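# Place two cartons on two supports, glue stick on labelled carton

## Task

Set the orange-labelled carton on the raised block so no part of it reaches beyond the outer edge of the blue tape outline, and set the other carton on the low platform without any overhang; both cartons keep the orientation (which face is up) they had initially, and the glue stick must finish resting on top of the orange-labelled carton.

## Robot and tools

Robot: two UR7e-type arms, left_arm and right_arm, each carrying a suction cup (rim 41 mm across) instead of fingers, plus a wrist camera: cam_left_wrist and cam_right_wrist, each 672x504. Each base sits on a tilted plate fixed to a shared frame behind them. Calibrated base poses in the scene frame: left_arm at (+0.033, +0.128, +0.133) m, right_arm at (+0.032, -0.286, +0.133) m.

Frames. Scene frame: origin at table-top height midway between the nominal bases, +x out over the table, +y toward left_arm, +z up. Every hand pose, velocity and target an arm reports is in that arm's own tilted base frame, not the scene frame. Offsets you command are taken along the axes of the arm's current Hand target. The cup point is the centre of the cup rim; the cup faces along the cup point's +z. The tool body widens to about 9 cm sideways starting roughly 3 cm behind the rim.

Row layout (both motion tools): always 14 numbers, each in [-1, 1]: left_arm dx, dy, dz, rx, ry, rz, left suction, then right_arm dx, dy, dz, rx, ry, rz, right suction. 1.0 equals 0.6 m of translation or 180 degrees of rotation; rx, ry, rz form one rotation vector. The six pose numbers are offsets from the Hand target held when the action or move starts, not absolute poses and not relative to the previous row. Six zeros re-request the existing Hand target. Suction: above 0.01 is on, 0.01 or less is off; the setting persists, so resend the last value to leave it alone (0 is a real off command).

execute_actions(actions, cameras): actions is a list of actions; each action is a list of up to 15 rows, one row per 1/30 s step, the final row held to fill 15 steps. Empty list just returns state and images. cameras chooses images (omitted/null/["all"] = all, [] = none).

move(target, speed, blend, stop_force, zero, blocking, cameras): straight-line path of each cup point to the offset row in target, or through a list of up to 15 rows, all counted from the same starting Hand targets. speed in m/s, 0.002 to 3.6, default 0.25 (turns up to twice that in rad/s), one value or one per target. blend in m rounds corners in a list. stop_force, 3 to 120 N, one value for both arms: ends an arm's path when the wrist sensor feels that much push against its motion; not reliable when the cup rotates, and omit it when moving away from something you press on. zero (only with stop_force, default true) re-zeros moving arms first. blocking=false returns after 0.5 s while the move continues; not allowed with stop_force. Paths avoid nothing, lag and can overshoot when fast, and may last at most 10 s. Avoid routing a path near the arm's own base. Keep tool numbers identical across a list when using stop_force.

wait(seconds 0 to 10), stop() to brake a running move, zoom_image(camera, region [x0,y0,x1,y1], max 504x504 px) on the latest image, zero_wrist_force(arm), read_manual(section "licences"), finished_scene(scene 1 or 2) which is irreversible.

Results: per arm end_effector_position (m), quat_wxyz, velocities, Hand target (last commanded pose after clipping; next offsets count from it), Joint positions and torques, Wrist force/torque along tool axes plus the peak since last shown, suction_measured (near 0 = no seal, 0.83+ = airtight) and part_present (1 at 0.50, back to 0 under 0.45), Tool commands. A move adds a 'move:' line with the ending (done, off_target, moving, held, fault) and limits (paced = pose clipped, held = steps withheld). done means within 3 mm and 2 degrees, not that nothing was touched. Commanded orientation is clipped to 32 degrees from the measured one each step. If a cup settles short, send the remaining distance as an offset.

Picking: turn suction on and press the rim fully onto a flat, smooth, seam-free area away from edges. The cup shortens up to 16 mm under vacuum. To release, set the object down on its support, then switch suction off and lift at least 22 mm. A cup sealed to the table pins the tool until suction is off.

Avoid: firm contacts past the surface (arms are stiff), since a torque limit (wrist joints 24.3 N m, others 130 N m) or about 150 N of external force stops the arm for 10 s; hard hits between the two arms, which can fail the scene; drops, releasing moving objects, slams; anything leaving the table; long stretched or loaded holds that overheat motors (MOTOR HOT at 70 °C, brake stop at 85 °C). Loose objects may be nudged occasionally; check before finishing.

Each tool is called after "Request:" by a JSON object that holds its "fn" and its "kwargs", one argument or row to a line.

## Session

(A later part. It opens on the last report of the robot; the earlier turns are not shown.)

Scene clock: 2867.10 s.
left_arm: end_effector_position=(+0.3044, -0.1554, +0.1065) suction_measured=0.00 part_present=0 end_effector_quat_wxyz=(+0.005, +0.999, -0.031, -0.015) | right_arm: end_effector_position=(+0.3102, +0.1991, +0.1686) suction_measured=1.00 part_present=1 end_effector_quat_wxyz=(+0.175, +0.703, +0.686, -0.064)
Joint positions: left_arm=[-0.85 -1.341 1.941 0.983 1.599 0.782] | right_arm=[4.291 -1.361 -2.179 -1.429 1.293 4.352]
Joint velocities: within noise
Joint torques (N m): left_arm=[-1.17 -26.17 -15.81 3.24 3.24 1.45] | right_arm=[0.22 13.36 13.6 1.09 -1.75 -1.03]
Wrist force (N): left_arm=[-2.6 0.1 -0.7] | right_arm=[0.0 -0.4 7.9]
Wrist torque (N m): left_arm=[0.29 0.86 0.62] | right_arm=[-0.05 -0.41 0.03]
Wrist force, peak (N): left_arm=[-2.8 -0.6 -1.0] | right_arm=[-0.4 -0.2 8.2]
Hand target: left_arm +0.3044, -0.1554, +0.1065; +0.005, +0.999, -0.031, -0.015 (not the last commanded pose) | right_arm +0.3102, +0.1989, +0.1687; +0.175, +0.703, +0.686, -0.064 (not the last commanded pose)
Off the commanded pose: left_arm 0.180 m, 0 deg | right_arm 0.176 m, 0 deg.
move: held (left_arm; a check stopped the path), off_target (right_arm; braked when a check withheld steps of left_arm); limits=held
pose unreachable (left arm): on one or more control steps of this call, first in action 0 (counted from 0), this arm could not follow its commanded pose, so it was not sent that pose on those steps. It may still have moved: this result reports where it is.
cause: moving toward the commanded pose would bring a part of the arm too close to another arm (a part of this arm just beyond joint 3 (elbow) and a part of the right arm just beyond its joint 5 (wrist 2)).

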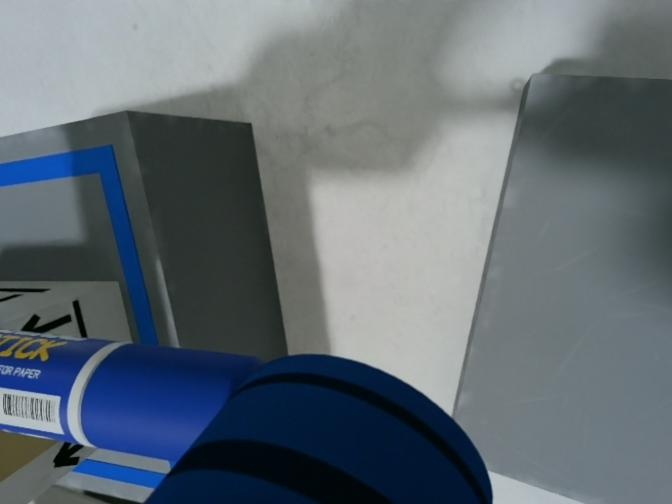

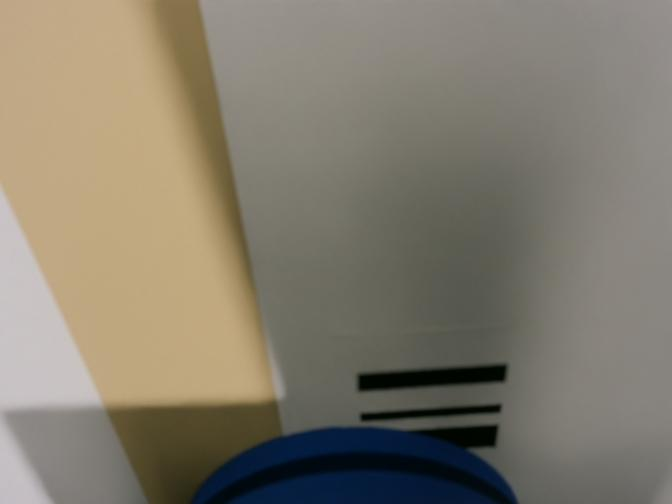

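Request:
{"fn": "move", "kwargs": {
  "target": [0,0,0,0,0,0,0,0.0067,0,0,0,0,0,1],
  "speed": 0.02,
  "cameras": ["cam_left_wrist"]
}}

Scene clock: 2869.20 s.
left_arm: end_effector_position=(+0.3044, -0.1554, +0.1065) suction_measured=0.00 part_present=0 end_effector_quat_wxyz=(+0.005, +0.999, -0.031, -0.015) | right_arm: end_effector_position=(+0.3104, +0.2026, +0.1674) suction_measured=1.00 part_present=1 end_effector_quat_wxyz=(+0.175, +0.703, +0.686, -0.064)
Joint positions: left_arm=[-0.85 -1.341 1.941 0.983 1.599 0.782] | right_arm=[4.295 -1.369 -2.176 -1.425 1.294 4.356]
Joint velocities: within noise
Joint torques (N m): left_arm=[-0.78 -26.12 -16.23 3.13 2.68 1.49] | right_arm=[15.63 -2.69 39.81 4.98 2.52 1.62]
Wrist force (N): left_arm=[-2.4 -0.6 -0.9] | right_arm=[-0.8 -0.5 8.0]
Wrist torque (N m): left_arm=[0.29 0.82 0.62] | right_arm=[-0.07 -0.44 0.02]
Wrist force, peak (N): left_arm=[-2.9 -0.4 -0.8] | right_arm=[-0.3 -0.6 8.1]
Hand target: left_arm +0.3044, -0.1554, +0.1065; +0.005, +0.999, -0.031, -0.015 | right_arm +0.3104, +0.2027, +0.1674; +0.175, +0.703, +0.686, -0.064
Off the commanded pose: left_arm 0.000 m, 0 deg | right_arm 0.000 m, 0 deg.
move: done
Images, in order (width x height): cam_left_wrist 672x504.

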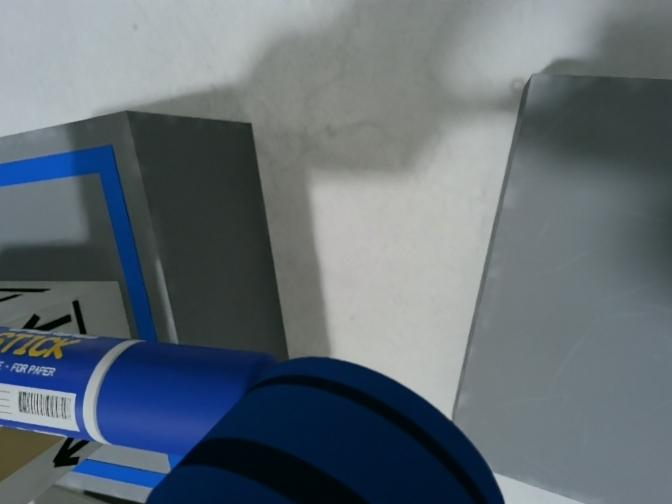

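Request:
{"fn": "move", "kwargs": {
  "target": [
    [-0.0085,0.0006,0.0016,-0.0043,0.0096,-0.0257,0,0.0024,0.0149,0,0,0,-0.0278,1],
    [-0.017,0.002,0.0036,-0.0085,0.0193,-0.0514,0,0.006,0.0294,0,0,0,-0.0556,1],
    [-0.0251,0.0041,0.0057,-0.0127,0.0289,-0.0771,0,0.0108,0.0437,0,0,0,-0.0833,1],
    [-0.0331,0.0069,0.008,-0.017,0.0386,-0.1028,0,0.0171,0.0574,0,0,0,-0.1111,1],
    [-0.0407,0.0102,0.0105,-0.0212,0.0482,-0.1285,0,0.0244,0.0706,0,0,0,-0.1389,1]
  ],
  "speed": 0.04
}}

Scene clock: 2898.30 s.
left_arm: end_effector_position=(+0.2795, -0.1601, +0.1010) suction_measured=0.00 part_present=0 end_effector_quat_wxyz=(+0.037, +0.983, +0.171, +0.059) | right_arm: end_effector_position=(+0.3530, +0.2166, +0.1693) suction_measured=1.00 part_present=1 end_effector_quat_wxyz=(+0.157, +0.538, +0.822, -0.100)
Joint positions: left_arm=[-1.017 -1.491 2.107 0.841 1.49 0.214] | right_arm=[4.214 -1.476 -2.089 -1.382 1.274 3.837]
Joint velocities: within noise
Joint torques (N m): left_arm=[-18.53 -18.56 -4.39 -0.19 -1.94 -2.41] | right_arm=[2.76 3.23 36.7 4.71 -1.41 -1.24]
Wrist force (N): left_arm=[-2.6 -0.6 -0.7] | right_arm=[-0.7 -0.3 7.9]
Wrist torque (N m): left_arm=[0.24 0.85 0.60] | right_arm=[-0.06 -0.43 0.04]
Wrist force, peak (N): left_arm=[-2.9 -0.6 -1.1] | right_arm=[-0.8 -0.3 8.2]
Hand target: left_arm +0.2795, -0.1601, +0.1010; +0.037, +0.983, +0.171, +0.059 | right_arm +0.3530, +0.2166, +0.1693; +0.157, +0.538, +0.822, -0.100
Off the commanded pose: left_arm 0.000 m, 0 deg | right_arm 0.000 m, 0 deg.
move: done

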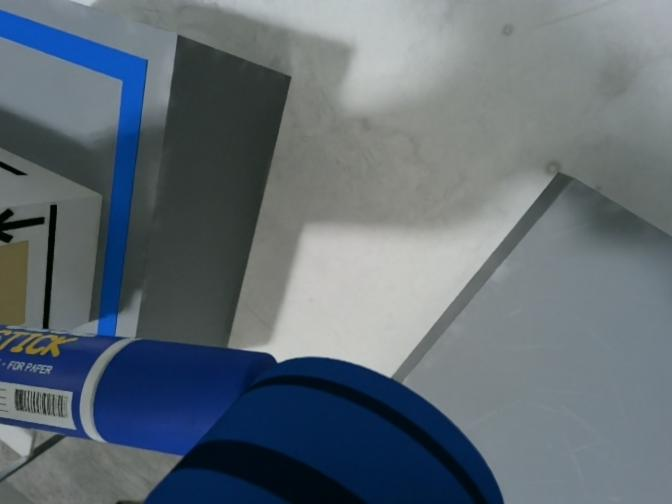

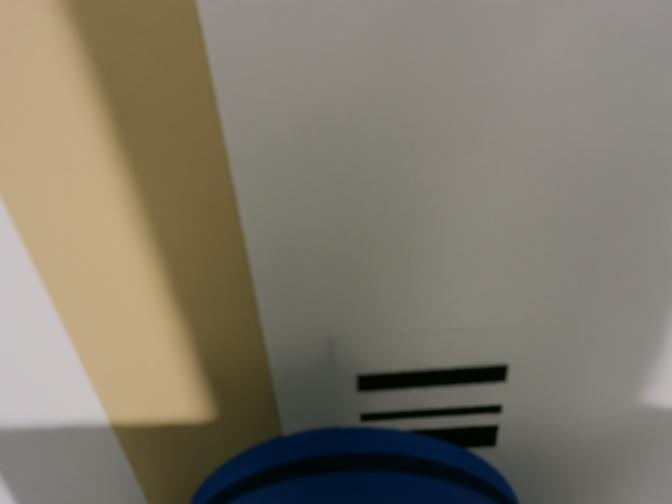

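Request:
{"fn": "move", "kwargs": {
  "target": [0.0052,0.2877,0.107,0,0,0,0,-0.3072,-0.0042,0,0,0,0,1],
  "speed": 0.06
}}

Scene clock: 2904.50 s.
left_arm: end_effector_position=(+0.3373, -0.2991, +0.0612) suction_measured=0.00 part_present=0 end_effector_quat_wxyz=(+0.038, +0.983, +0.171, +0.059) | right_arm: end_effector_position=(+0.4133, +0.0725, +0.2309) suction_measured=1.00 part_present=1 end_effector_quat_wxyz=(+0.157, +0.538, +0.822, -0.100)
Joint positions: left_arm=[-1.077 -1.14 1.765 0.837 1.483 0.154] | right_arm=[3.869 -1.349 -2.056 -1.424 1.213 3.479]
Joint velocities: within noise
Joint torques (N m): left_arm=[-3.22 -33.38 -3.5 0.42 0.28 1.6] | right_arm=[-2.4 16.62 36.02 4.32 -1.91 -1.34]
Wrist force (N): left_arm=[-2.4 1.6 -0.3] | right_arm=[1.2 -0.2 7.7]
Wrist torque (N m): left_arm=[0.27 0.84 0.60] | right_arm=[-0.03 -0.28 0.03]
Wrist force, peak (N): left_arm=[-2.7 1.6 0.0] | right_arm=[-0.9 -0.4 8.2]
Hand target: left_arm +0.3373, -0.2991, +0.0612; +0.038, +0.983, +0.171, +0.059 (not the last commanded pose) | right_arm +0.4133, +0.0724, +0.2309; +0.157, +0.538, +0.822, -0.100 (not the last commanded pose)
Off the commanded pose: left_arm 0.028 m, 0 deg | right_arm 0.016 m, 0 deg.
move: held (left_arm; a check stopped the path), off_target (right_arm; braked when a check withheld steps of left_arm); limits=held
pose unreachable (left arm): on one or more control steps of this call, first in action 0 (counted from 0), this arm could not follow its commanded pose, so it was not sent that pose on those steps. It may still have moved: this result reports where it is.
cause: moving toward the commanded pose would bring a part of the arm too close to another arm (a part of this arm just beyond joint 3 (elbow) and a part of the right arm just beyond its joint 3 (elbow)).

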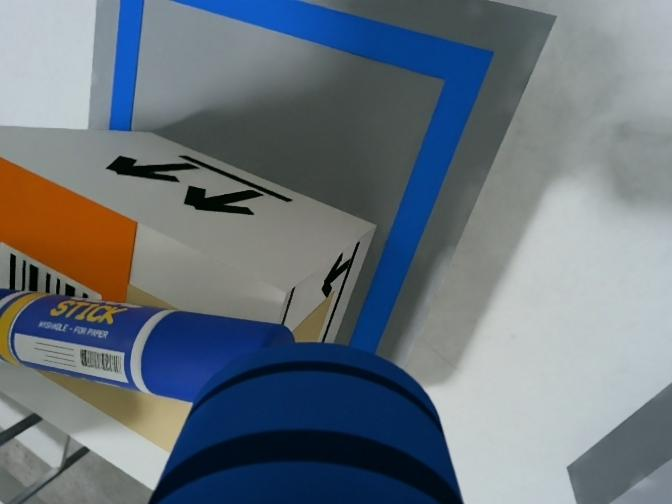

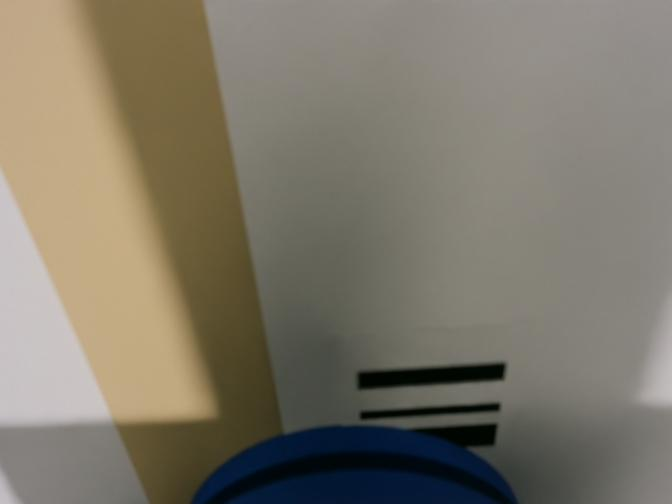

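Request:
{"fn": "zoom_image", "kwargs": {
  "camera": "cam_left_wrist",
  "region": [0, 100, 504, 504]
}}

Request:
{"fn": "execute_actions", "kwargs": {
  "actions": [],
  "cameras": ["cam_left_wrist"]
}}

Scaled by 1.000.

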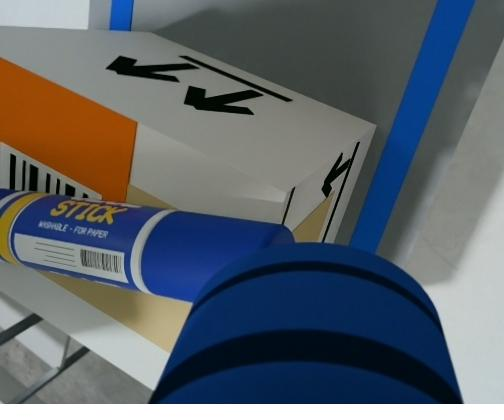

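Scene clock: 2907.50 s.
left_arm: end_effector_position=(+0.3373, -0.2991, +0.0612) suction_measured=0.00 part_present=0 end_effector_quat_wxyz=(+0.038, +0.983, +0.171, +0.059) | right_arm: end_effector_position=(+0.4133, +0.0724, +0.2309) suction_measured=1.00 part_present=1 end_effector_quat_wxyz=(+0.157, +0.538, +0.822, -0.100)
Joint positions: left_arm=[-1.077 -1.14 1.766 0.837 1.483 0.154] | right_arm=[3.869 -1.349 -2.056 -1.424 1.213 3.478]
Joint velocities: within noise
Joint torques (N m): left_arm=[-3.2 -32.94 -6.44 0.74 2.61 1.49] | right_arm=[-0.08 16.63 34.58 4.11 -1.94 -1.21]
Wrist force (N): left_arm=[-2.5 1.7 -0.1] | right_arm=[1.3 -0.2 7.6]
Wrist torque (N m): left_arm=[0.28 0.85 0.60] | right_arm=[-0.04 -0.29 0.03]
Wrist force, peak (N): left_arm=[-2.6 1.8 -0.3] | right_arm=[1.4 -0.3 7.9]
Hand target: left_arm +0.3373, -0.2991, +0.0612; +0.038, +0.983, +0.171, +0.059 (not the last commanded pose) | right_arm +0.4133, +0.0724, +0.2309; +0.157, +0.538, +0.822, -0.100 (not the last commanded pose)
Tool commands: left_gripper/suction=+0.0 right_gripper/suction=+1.0
Off the commanded pose: left_arm 0.028 m, 0 deg | right_arm 0.016 m, 0 deg.
Images, in order (width x height): cam_left_wrist 672x504.

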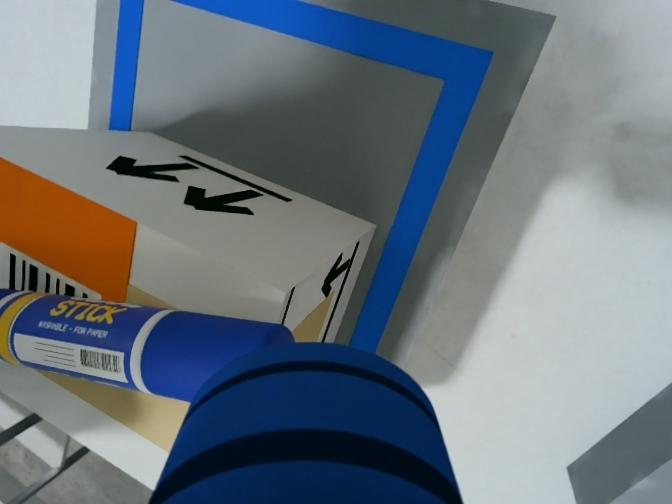

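Request:
{"fn": "move", "kwargs": {
  "target": [0.036,-0.0845,-0.1277,0,0,0,0,0,0,-0.0667,0,0,0,1],
  "speed": 0.06
}}

Scene clock: 2914.83 s.
left_arm: end_effector_position=(+0.3308, -0.2401, +0.1344) suction_measured=0.00 part_present=0 end_effector_quat_wxyz=(+0.038, +0.983, +0.171, +0.059) | right_arm: end_effector_position=(+0.4073, +0.0857, +0.2681) suction_measured=1.00 part_present=1 end_effector_quat_wxyz=(+0.157, +0.538, +0.822, -0.100)
Joint positions: left_arm=[-1.013 -1.328 1.811 0.974 1.49 0.218] | right_arm=[3.905 -1.328 -1.972 -1.543 1.218 3.517]
Joint velocities: within noise
Joint torques (N m): left_arm=[-1.47 -27.42 -4.39 3.42 2.94 1.38] | right_arm=[13.66 14.86 35.26 1 2.23 1.64]
Wrist force (N): left_arm=[-2.4 1.7 -0.3] | right_arm=[1.5 -0.6 7.5]
Wrist torque (N m): left_arm=[0.28 0.84 0.61] | right_arm=[-0.08 -0.31 0.02]
Wrist force, peak (N): left_arm=[-2.7 1.9 0.2] | right_arm=[1.3 -0.1 8.0]
Hand target: left_arm +0.3308, -0.2400, +0.1345; +0.038, +0.983, +0.171, +0.059 | right_arm +0.4073, +0.0858, +0.2681; +0.157, +0.538, +0.822, -0.100
Off the commanded pose: left_arm 0.000 m, 0 deg | right_arm 0.000 m, 0 deg.
move: done

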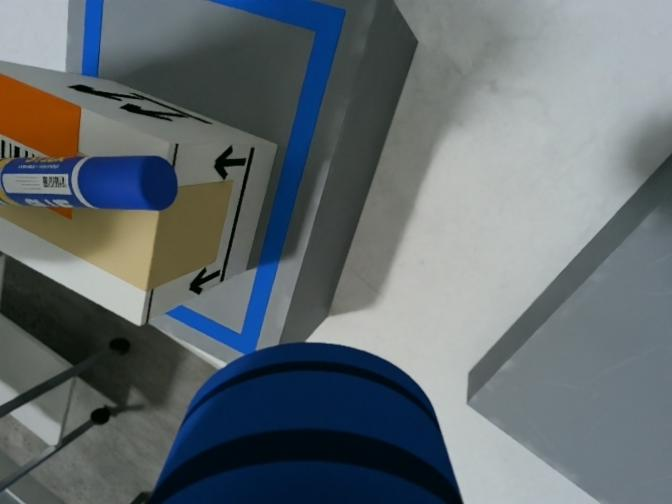

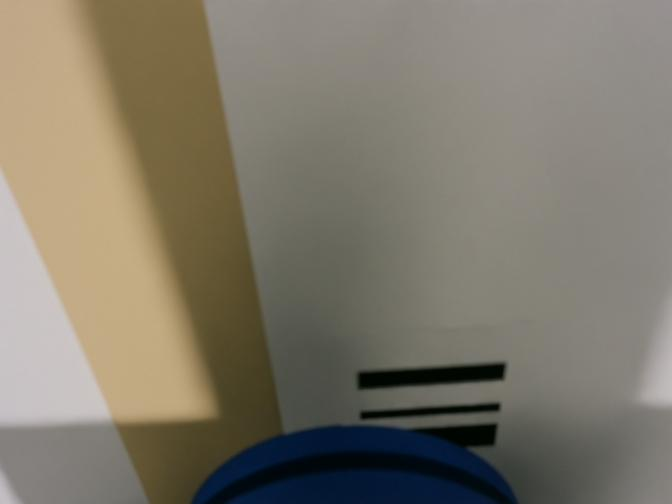

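Request:
{"fn": "move", "kwargs": {
  "target": [0.0552,-0.719,-0.2245,0.0212,-0.0482,0.1285,0,0,0,0,0,0,0,1],
  "speed": 0.2
}}

Scene clock: 2923.47 s.
left_arm: end_effector_position=(+0.2014, +0.1834, +0.2308) suction_measured=0.00 part_present=0 end_effector_quat_wxyz=(+0.005, +0.999, -0.031, -0.015) | right_arm: end_effector_position=(+0.4073, +0.0858, +0.2681) suction_measured=1.00 part_present=1 end_effector_quat_wxyz=(+0.157, +0.538, +0.822, -0.100)
Joint positions: left_arm=[0.23 -1.645 1.927 1.32 1.573 1.862] | right_arm=[3.905 -1.328 -1.971 -1.544 1.218 3.517]
Joint velocities: within noise
Joint torques (N m): left_arm=[9.24 -14.97 -24.86 4.66 3.09 1.53] | right_arm=[14.48 14.33 32.03 1.05 2.03 1.45]
Wrist force (N): left_arm=[-2.2 1.7 -0.1] | right_arm=[1.6 -0.2 7.7]
Wrist torque (N m): left_arm=[0.28 0.81 0.61] | right_arm=[-0.02 -0.33 0.02]
Wrist force, peak (N): left_arm=[-2.7 2.7 0.3] | right_arm=[1.7 -0.4 7.9]
Hand target: left_arm +0.2014, +0.1834, +0.2308; +0.005, +0.999, -0.031, -0.015 | right_arm +0.4073, +0.0858, +0.2681; +0.157, +0.538, +0.822, -0.100
Off the commanded pose: left_arm 0.000 m, 0 deg | right_arm 0.000 m, 0 deg.
move: done

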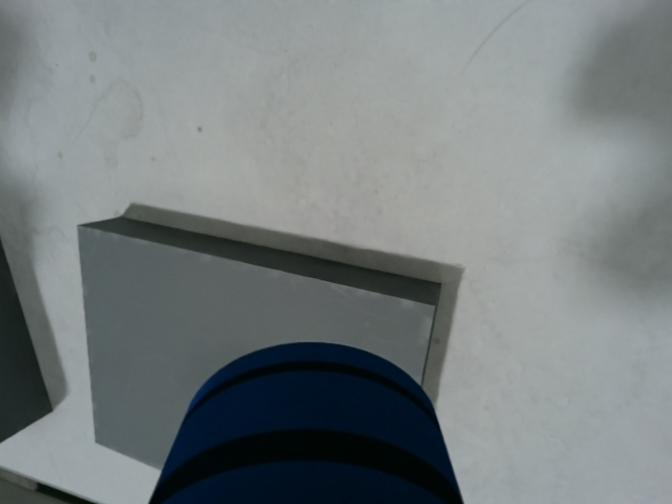

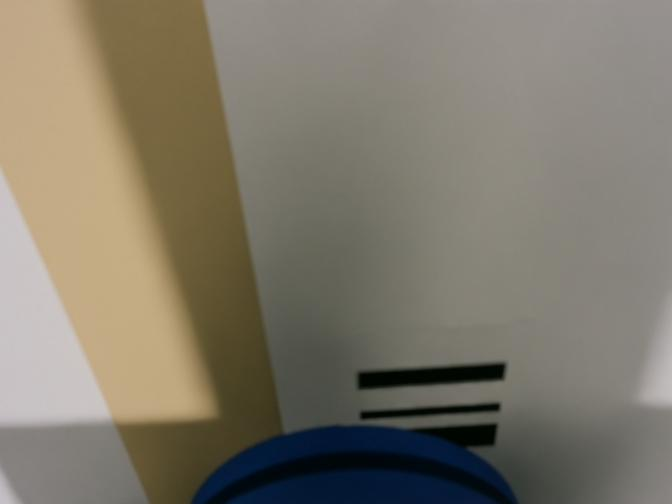

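Request:
{"fn": "move", "kwargs": {
  "target": [
    [0,0,0,0,0,0,0,0.8238,0.236,0,0,0,0.1389,1],
    [0,0,0,0,0,0,0,0.8238,0.236,0.3667,0,0,0.1389,1]
  ],
  "speed": [0.15,0.1],
  "blend": 0.03
}}

Scene clock: 2932.10 s.
left_arm: end_effector_position=(+0.2014, +0.1834, +0.2308) suction_measured=0.00 part_present=0 end_effector_quat_wxyz=(+0.005, +0.999, -0.031, -0.015) | right_arm: end_effector_position=(+0.3865, +0.4905, -0.1171) suction_measured=1.00 part_present=1 end_effector_quat_wxyz=(+0.175, +0.703, +0.686, -0.064)
Joint positions: left_arm=[0.23 -1.645 1.927 1.32 1.573 1.863] | right_arm=[4.366 -2.408 -1.624 -0.957 1.313 4.427]
Joint velocities: within noise
Joint torques (N m): left_arm=[8.93 -15.5 -23.61 4.67 2.88 1.49] | right_arm=[8.93 38.14 9.87 4.13 -2.09 -1.37]
Wrist force (N): left_arm=[-2.3 1.6 -0.1] | right_arm=[1.9 -0.7 8.1]
Wrist torque (N m): left_arm=[0.27 0.82 0.61] | right_arm=[-0.10 -0.34 0.04]
Wrist force, peak (N): left_arm=[-2.3 1.9 -0.3] | right_arm=[1.8 -0.8 9.0]
Hand target: left_arm +0.2014, +0.1834, +0.2308; +0.005, +0.999, -0.031, -0.015 | right_arm +0.3865, +0.4905, -0.1173; +0.175, +0.703, +0.686, -0.064
Off the commanded pose: left_arm 0.000 m, 0 deg | right_arm 0.000 m, 0 deg.
move: done

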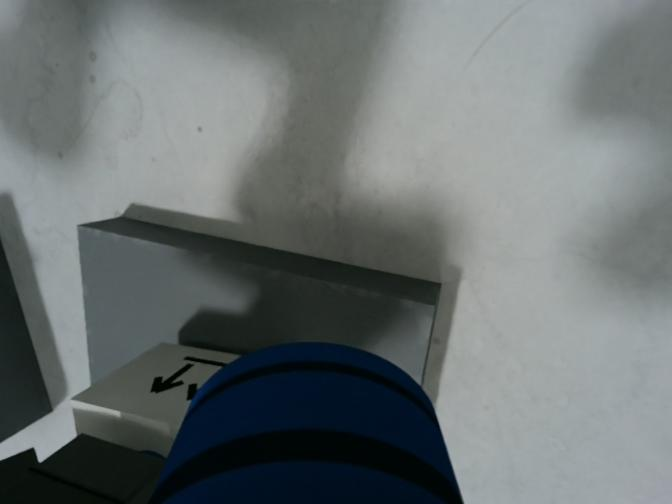

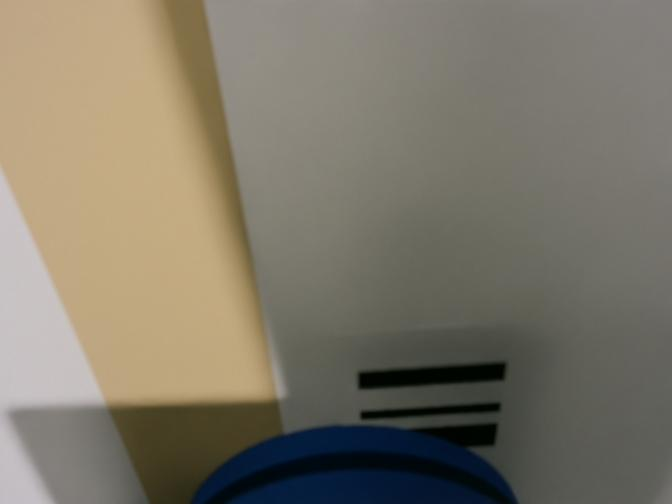

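Request:
{"fn": "move", "kwargs": {
  "target": [0,0,0,0,0,0,0,0,0,0.038,0,0,0,1],
  "speed": 0.01,
  "stop_force": 4,
  "cameras": []
}}

Request:
{"fn": "move", "kwargs": {
  "target": [0,0,0,0,0,0,0,0,0,0,0,0,0,0],
  "cameras": []
}}

Request:
{"fn": "wait", "kwargs": {
  "seconds": 1,
  "cameras": []
}}

Request:
{"fn": "move", "kwargs": {
  "target": [
    [0,0,0,0,0,0,0,0,0,-0.08,0,0,0,0],
    [0,0,0,0,0,0,0,0,0,-0.3,0,0,0,0]
  ],
  "speed": [0.05,0.12]
}}

Scene clock: 2937.27 s.
left_arm: end_effector_position=(+0.2014, +0.1834, +0.2308) suction_measured=0.00 part_present=0 end_effector_quat_wxyz=(+0.005, +0.999, -0.031, -0.015) | right_arm: end_effector_position=(+0.3885, +0.4861, -0.1295) suction_measured=1.00 part_present=1 end_effector_quat_wxyz=(+0.175, +0.703, +0.686, -0.064)
Joint positions: left_arm=[0.23 -1.645 1.927 1.32 1.573 1.863] | right_arm=[4.361 -2.427 -1.631 -0.929 1.311 4.422]
Joint velocities: within noise
Joint torques (N m): left_arm=[8.01 -16.2 -22.69 4.6 2.72 1.45] | right_arm=[24.23 49.06 31.88 1.31 1.47 1.42]
Wrist force (N): left_arm=[-2.2 1.7 -0.2] | right_arm=[0.9 -1.3 4.7]
Wrist torque (N m): left_arm=[0.27 0.81 0.61] | right_arm=[-0.11 -0.25 0.04]
Wrist force, peak (N): left_arm=[-2.5 1.6 -0.2] | right_arm=[-4.6 -2.6 -7.6]
Hand target: left_arm +0.2014, +0.1834, +0.2308; +0.005, +0.999, -0.031, -0.015 | right_arm +0.3885, +0.4861, -0.1295; +0.175, +0.703, +0.686, -0.064 (not the last commanded pose)
Off the commanded pose: left_arm 0.000 m, 0 deg | right_arm 0.010 m, 0 deg.
move: contact (right_arm)
No camera images: "cameras" was empty.

Scene clock: 2937.77 s.
left_arm: end_effector_position=(+0.2014, +0.1834, +0.2308) suction_measured=0.00 part_present=0 end_effector_quat_wxyz=(+0.005, +0.999, -0.031, -0.015) | right_arm: end_effector_position=(+0.3885, +0.4862, -0.1294) suction_measured=0.00 part_present=0 end_effector_quat_wxyz=(+0.175, +0.703, +0.686, -0.064)
Joint positions: left_arm=[0.23 -1.645 1.927 1.32 1.573 1.863] | right_arm=[4.361 -2.427 -1.631 -0.929 1.311 4.422]
Joint velocities: within noise
Joint torques (N m): left_arm=[8.38 -15.85 -22.96 4.51 2.84 1.4] | right_arm=[14.49 22.93 9.61 2.02 1.93 1.49]
Wrist force (N): left_arm=[-2.3 1.7 -0.2] | right_arm=[-1.1 -2.0 -15.8]
Wrist torque (N m): left_arm=[0.27 0.82 0.61] | right_arm=[-0.12 -0.25 0.04]
Wrist force, peak (N): left_arm=[-2.3 1.7 -0.2] | right_arm=[-1.3 -2.0 -16.0]
Hand target: left_arm +0.2014, +0.1834, +0.2308; +0.005, +0.999, -0.031, -0.015 | right_arm +0.3885, +0.4861, -0.1295; +0.175, +0.703, +0.686, -0.064
Off the commanded pose: left_arm 0.000 m, 0 deg | right_arm 0.000 m, 0 deg.
move: done
No camera images: "cameras" was empty.

Scene clock: 2938.77 s.
left_arm: end_effector_position=(+0.2014, +0.1834, +0.2308) suction_measured=0.00 part_present=0 end_effector_quat_wxyz=(+0.005, +0.999, -0.031, -0.015) | right_arm: end_effector_position=(+0.3885, +0.4861, -0.1295) suction_measured=0.00 part_present=0 end_effector_quat_wxyz=(+0.175, +0.703, +0.686, -0.064)
Joint positions: left_arm=[0.23 -1.645 1.927 1.32 1.573 1.863] | right_arm=[4.361 -2.427 -1.631 -0.929 1.311 4.422]
Joint velocities: within noise
Joint torques (N m): left_arm=[8 -15.54 -22.18 4.53 2.77 1.47] | right_arm=[5.57 23.54 1.17 2.65 2.02 1.34]
Wrist force (N): left_arm=[-2.1 1.5 -0.2] | right_arm=[-0.7 -1.6 -16.1]
Wrist torque (N m): left_arm=[0.25 0.79 0.61] | right_arm=[-0.13 -0.25 0.03]
Wrist force, peak (N): left_arm=[-2.4 1.7 -0.3] | right_arm=[-0.7 -1.4 -16.4]
Hand target: left_arm +0.2014, +0.1834, +0.2308; +0.005, +0.999, -0.031, -0.015 | right_arm +0.3885, +0.4861, -0.1295; +0.175, +0.703, +0.686, -0.064
Tool commands: left_gripper/suction=+0.0 right_gripper/suction=+0.0
Off the commanded pose: left_arm 0.000 m, 0 deg | right_arm 0.000 m, 0 deg.
wait: 1.00 s; at rest by 0.17 s
No camera images: "cameras" was empty.

Scene clock: 2941.47 s.
left_arm: end_effector_position=(+0.2014, +0.1834, +0.2308) suction_measured=0.00 part_present=0 end_effector_quat_wxyz=(+0.005, +0.999, -0.031, -0.015) | right_arm: end_effector_position=(+0.3614, +0.5463, +0.0378) suction_measured=0.00 part_present=0 end_effector_quat_wxyz=(+0.175, +0.703, +0.686, -0.064)
Joint positions: left_arm=[0.23 -1.645 1.927 1.32 1.573 1.863] | right_arm=[4.427 -2.234 -1.438 -1.331 1.33 4.487]
Joint velocities: within noise
Joint torques (N m): left_arm=[7.68 -15.77 -21.63 4.5 2.57 1.36] | right_arm=[23 44.73 34.5 0.99 2.21 1.6]
Wrist force (N): left_arm=[-2.2 1.7 -0.2] | right_arm=[1.8 -0.7 3.7]
Wrist torque (N m): left_arm=[0.27 0.80 0.61] | right_arm=[-0.09 -0.32 0.03]
Wrist force, peak (N): left_arm=[-2.5 1.7 -0.1] | right_arm=[-0.5 -1.5 -16.2]
Hand target: left_arm +0.2014, +0.1834, +0.2308; +0.005, +0.999, -0.031, -0.015 | right_arm +0.3614, +0.5463, +0.0380; +0.175, +0.703, +0.686, -0.064
Off the commanded pose: left_arm 0.000 m, 0 deg | right_arm 0.000 m, 0 deg.
move: done

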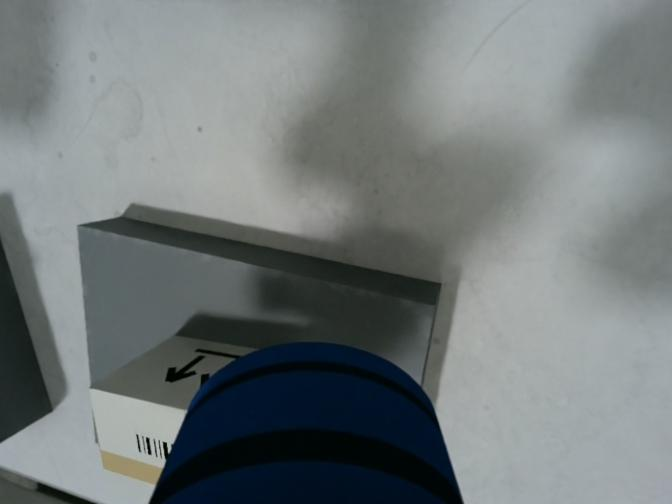

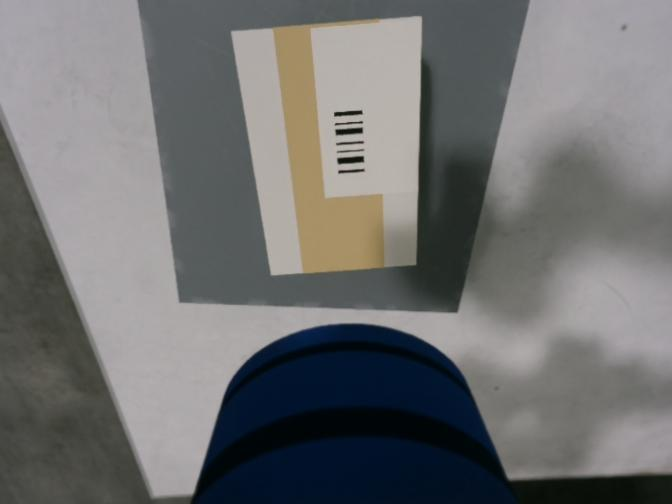

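Request:
{"fn": "move", "kwargs": {
  "target": [0,0,0,0,0,0,0,-0.6325,0.05,-0.1667,0,0,0,0],
  "speed": 0.2
}}

Scene clock: 2946.73 s.
left_arm: end_effector_position=(+0.2014, +0.1834, +0.2308) suction_measured=0.00 part_present=0 end_effector_quat_wxyz=(+0.005, +0.999, -0.031, -0.015) | right_arm: end_effector_position=(+0.3567, +0.2223, +0.2611) suction_measured=0.00 part_present=0 end_effector_quat_wxyz=(+0.175, +0.703, +0.686, -0.064)
Joint positions: left_arm=[0.23 -1.645 1.927 1.32 1.573 1.863] | right_arm=[4.212 -1.424 -1.888 -1.634 1.274 4.272]
Joint velocities: within noise
Joint torques (N m): left_arm=[7.82 -16.7 -20.43 4.44 2.51 1.18] | right_arm=[1.44 11.78 32.44 0.9 -2.02 -0.96]
Wrist force (N): left_arm=[-2.2 1.7 -0.1] | right_arm=[1.8 -0.6 3.7]
Wrist torque (N m): left_arm=[0.28 0.81 0.62] | right_arm=[-0.06 -0.32 0.05]
Wrist force, peak (N): left_arm=[-2.5 1.8 0.0] | right_arm=[2.9 -0.9 4.2]
Hand target: left_arm +0.2014, +0.1834, +0.2308; +0.005, +0.999, -0.031, -0.015 | right_arm +0.3568, +0.2222, +0.2613; +0.175, +0.703, +0.686, -0.064
Off the commanded pose: left_arm 0.000 m, 0 deg | right_arm 0.000 m, 0 deg.
move: done

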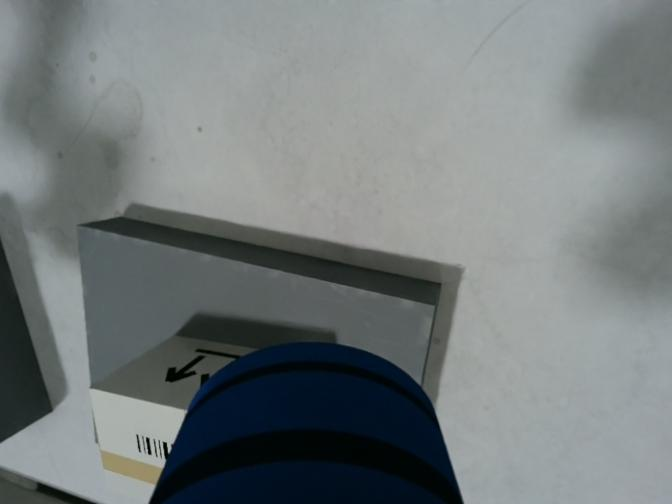

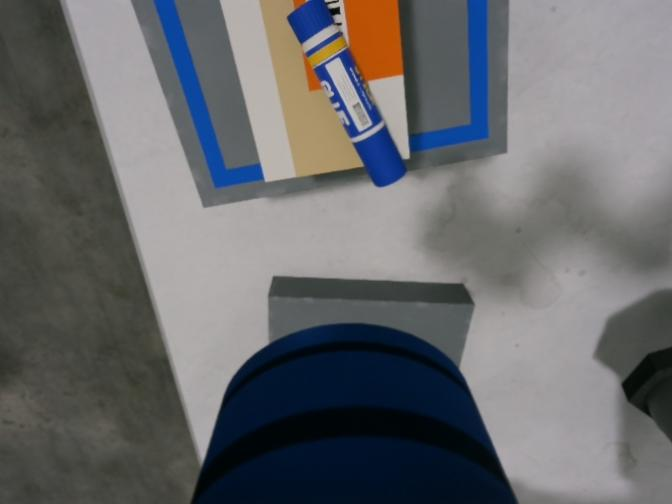

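Request:
{"fn": "finished_scene", "kwargs": {
  "scene": 1
}}

The scene is finished: the task was done.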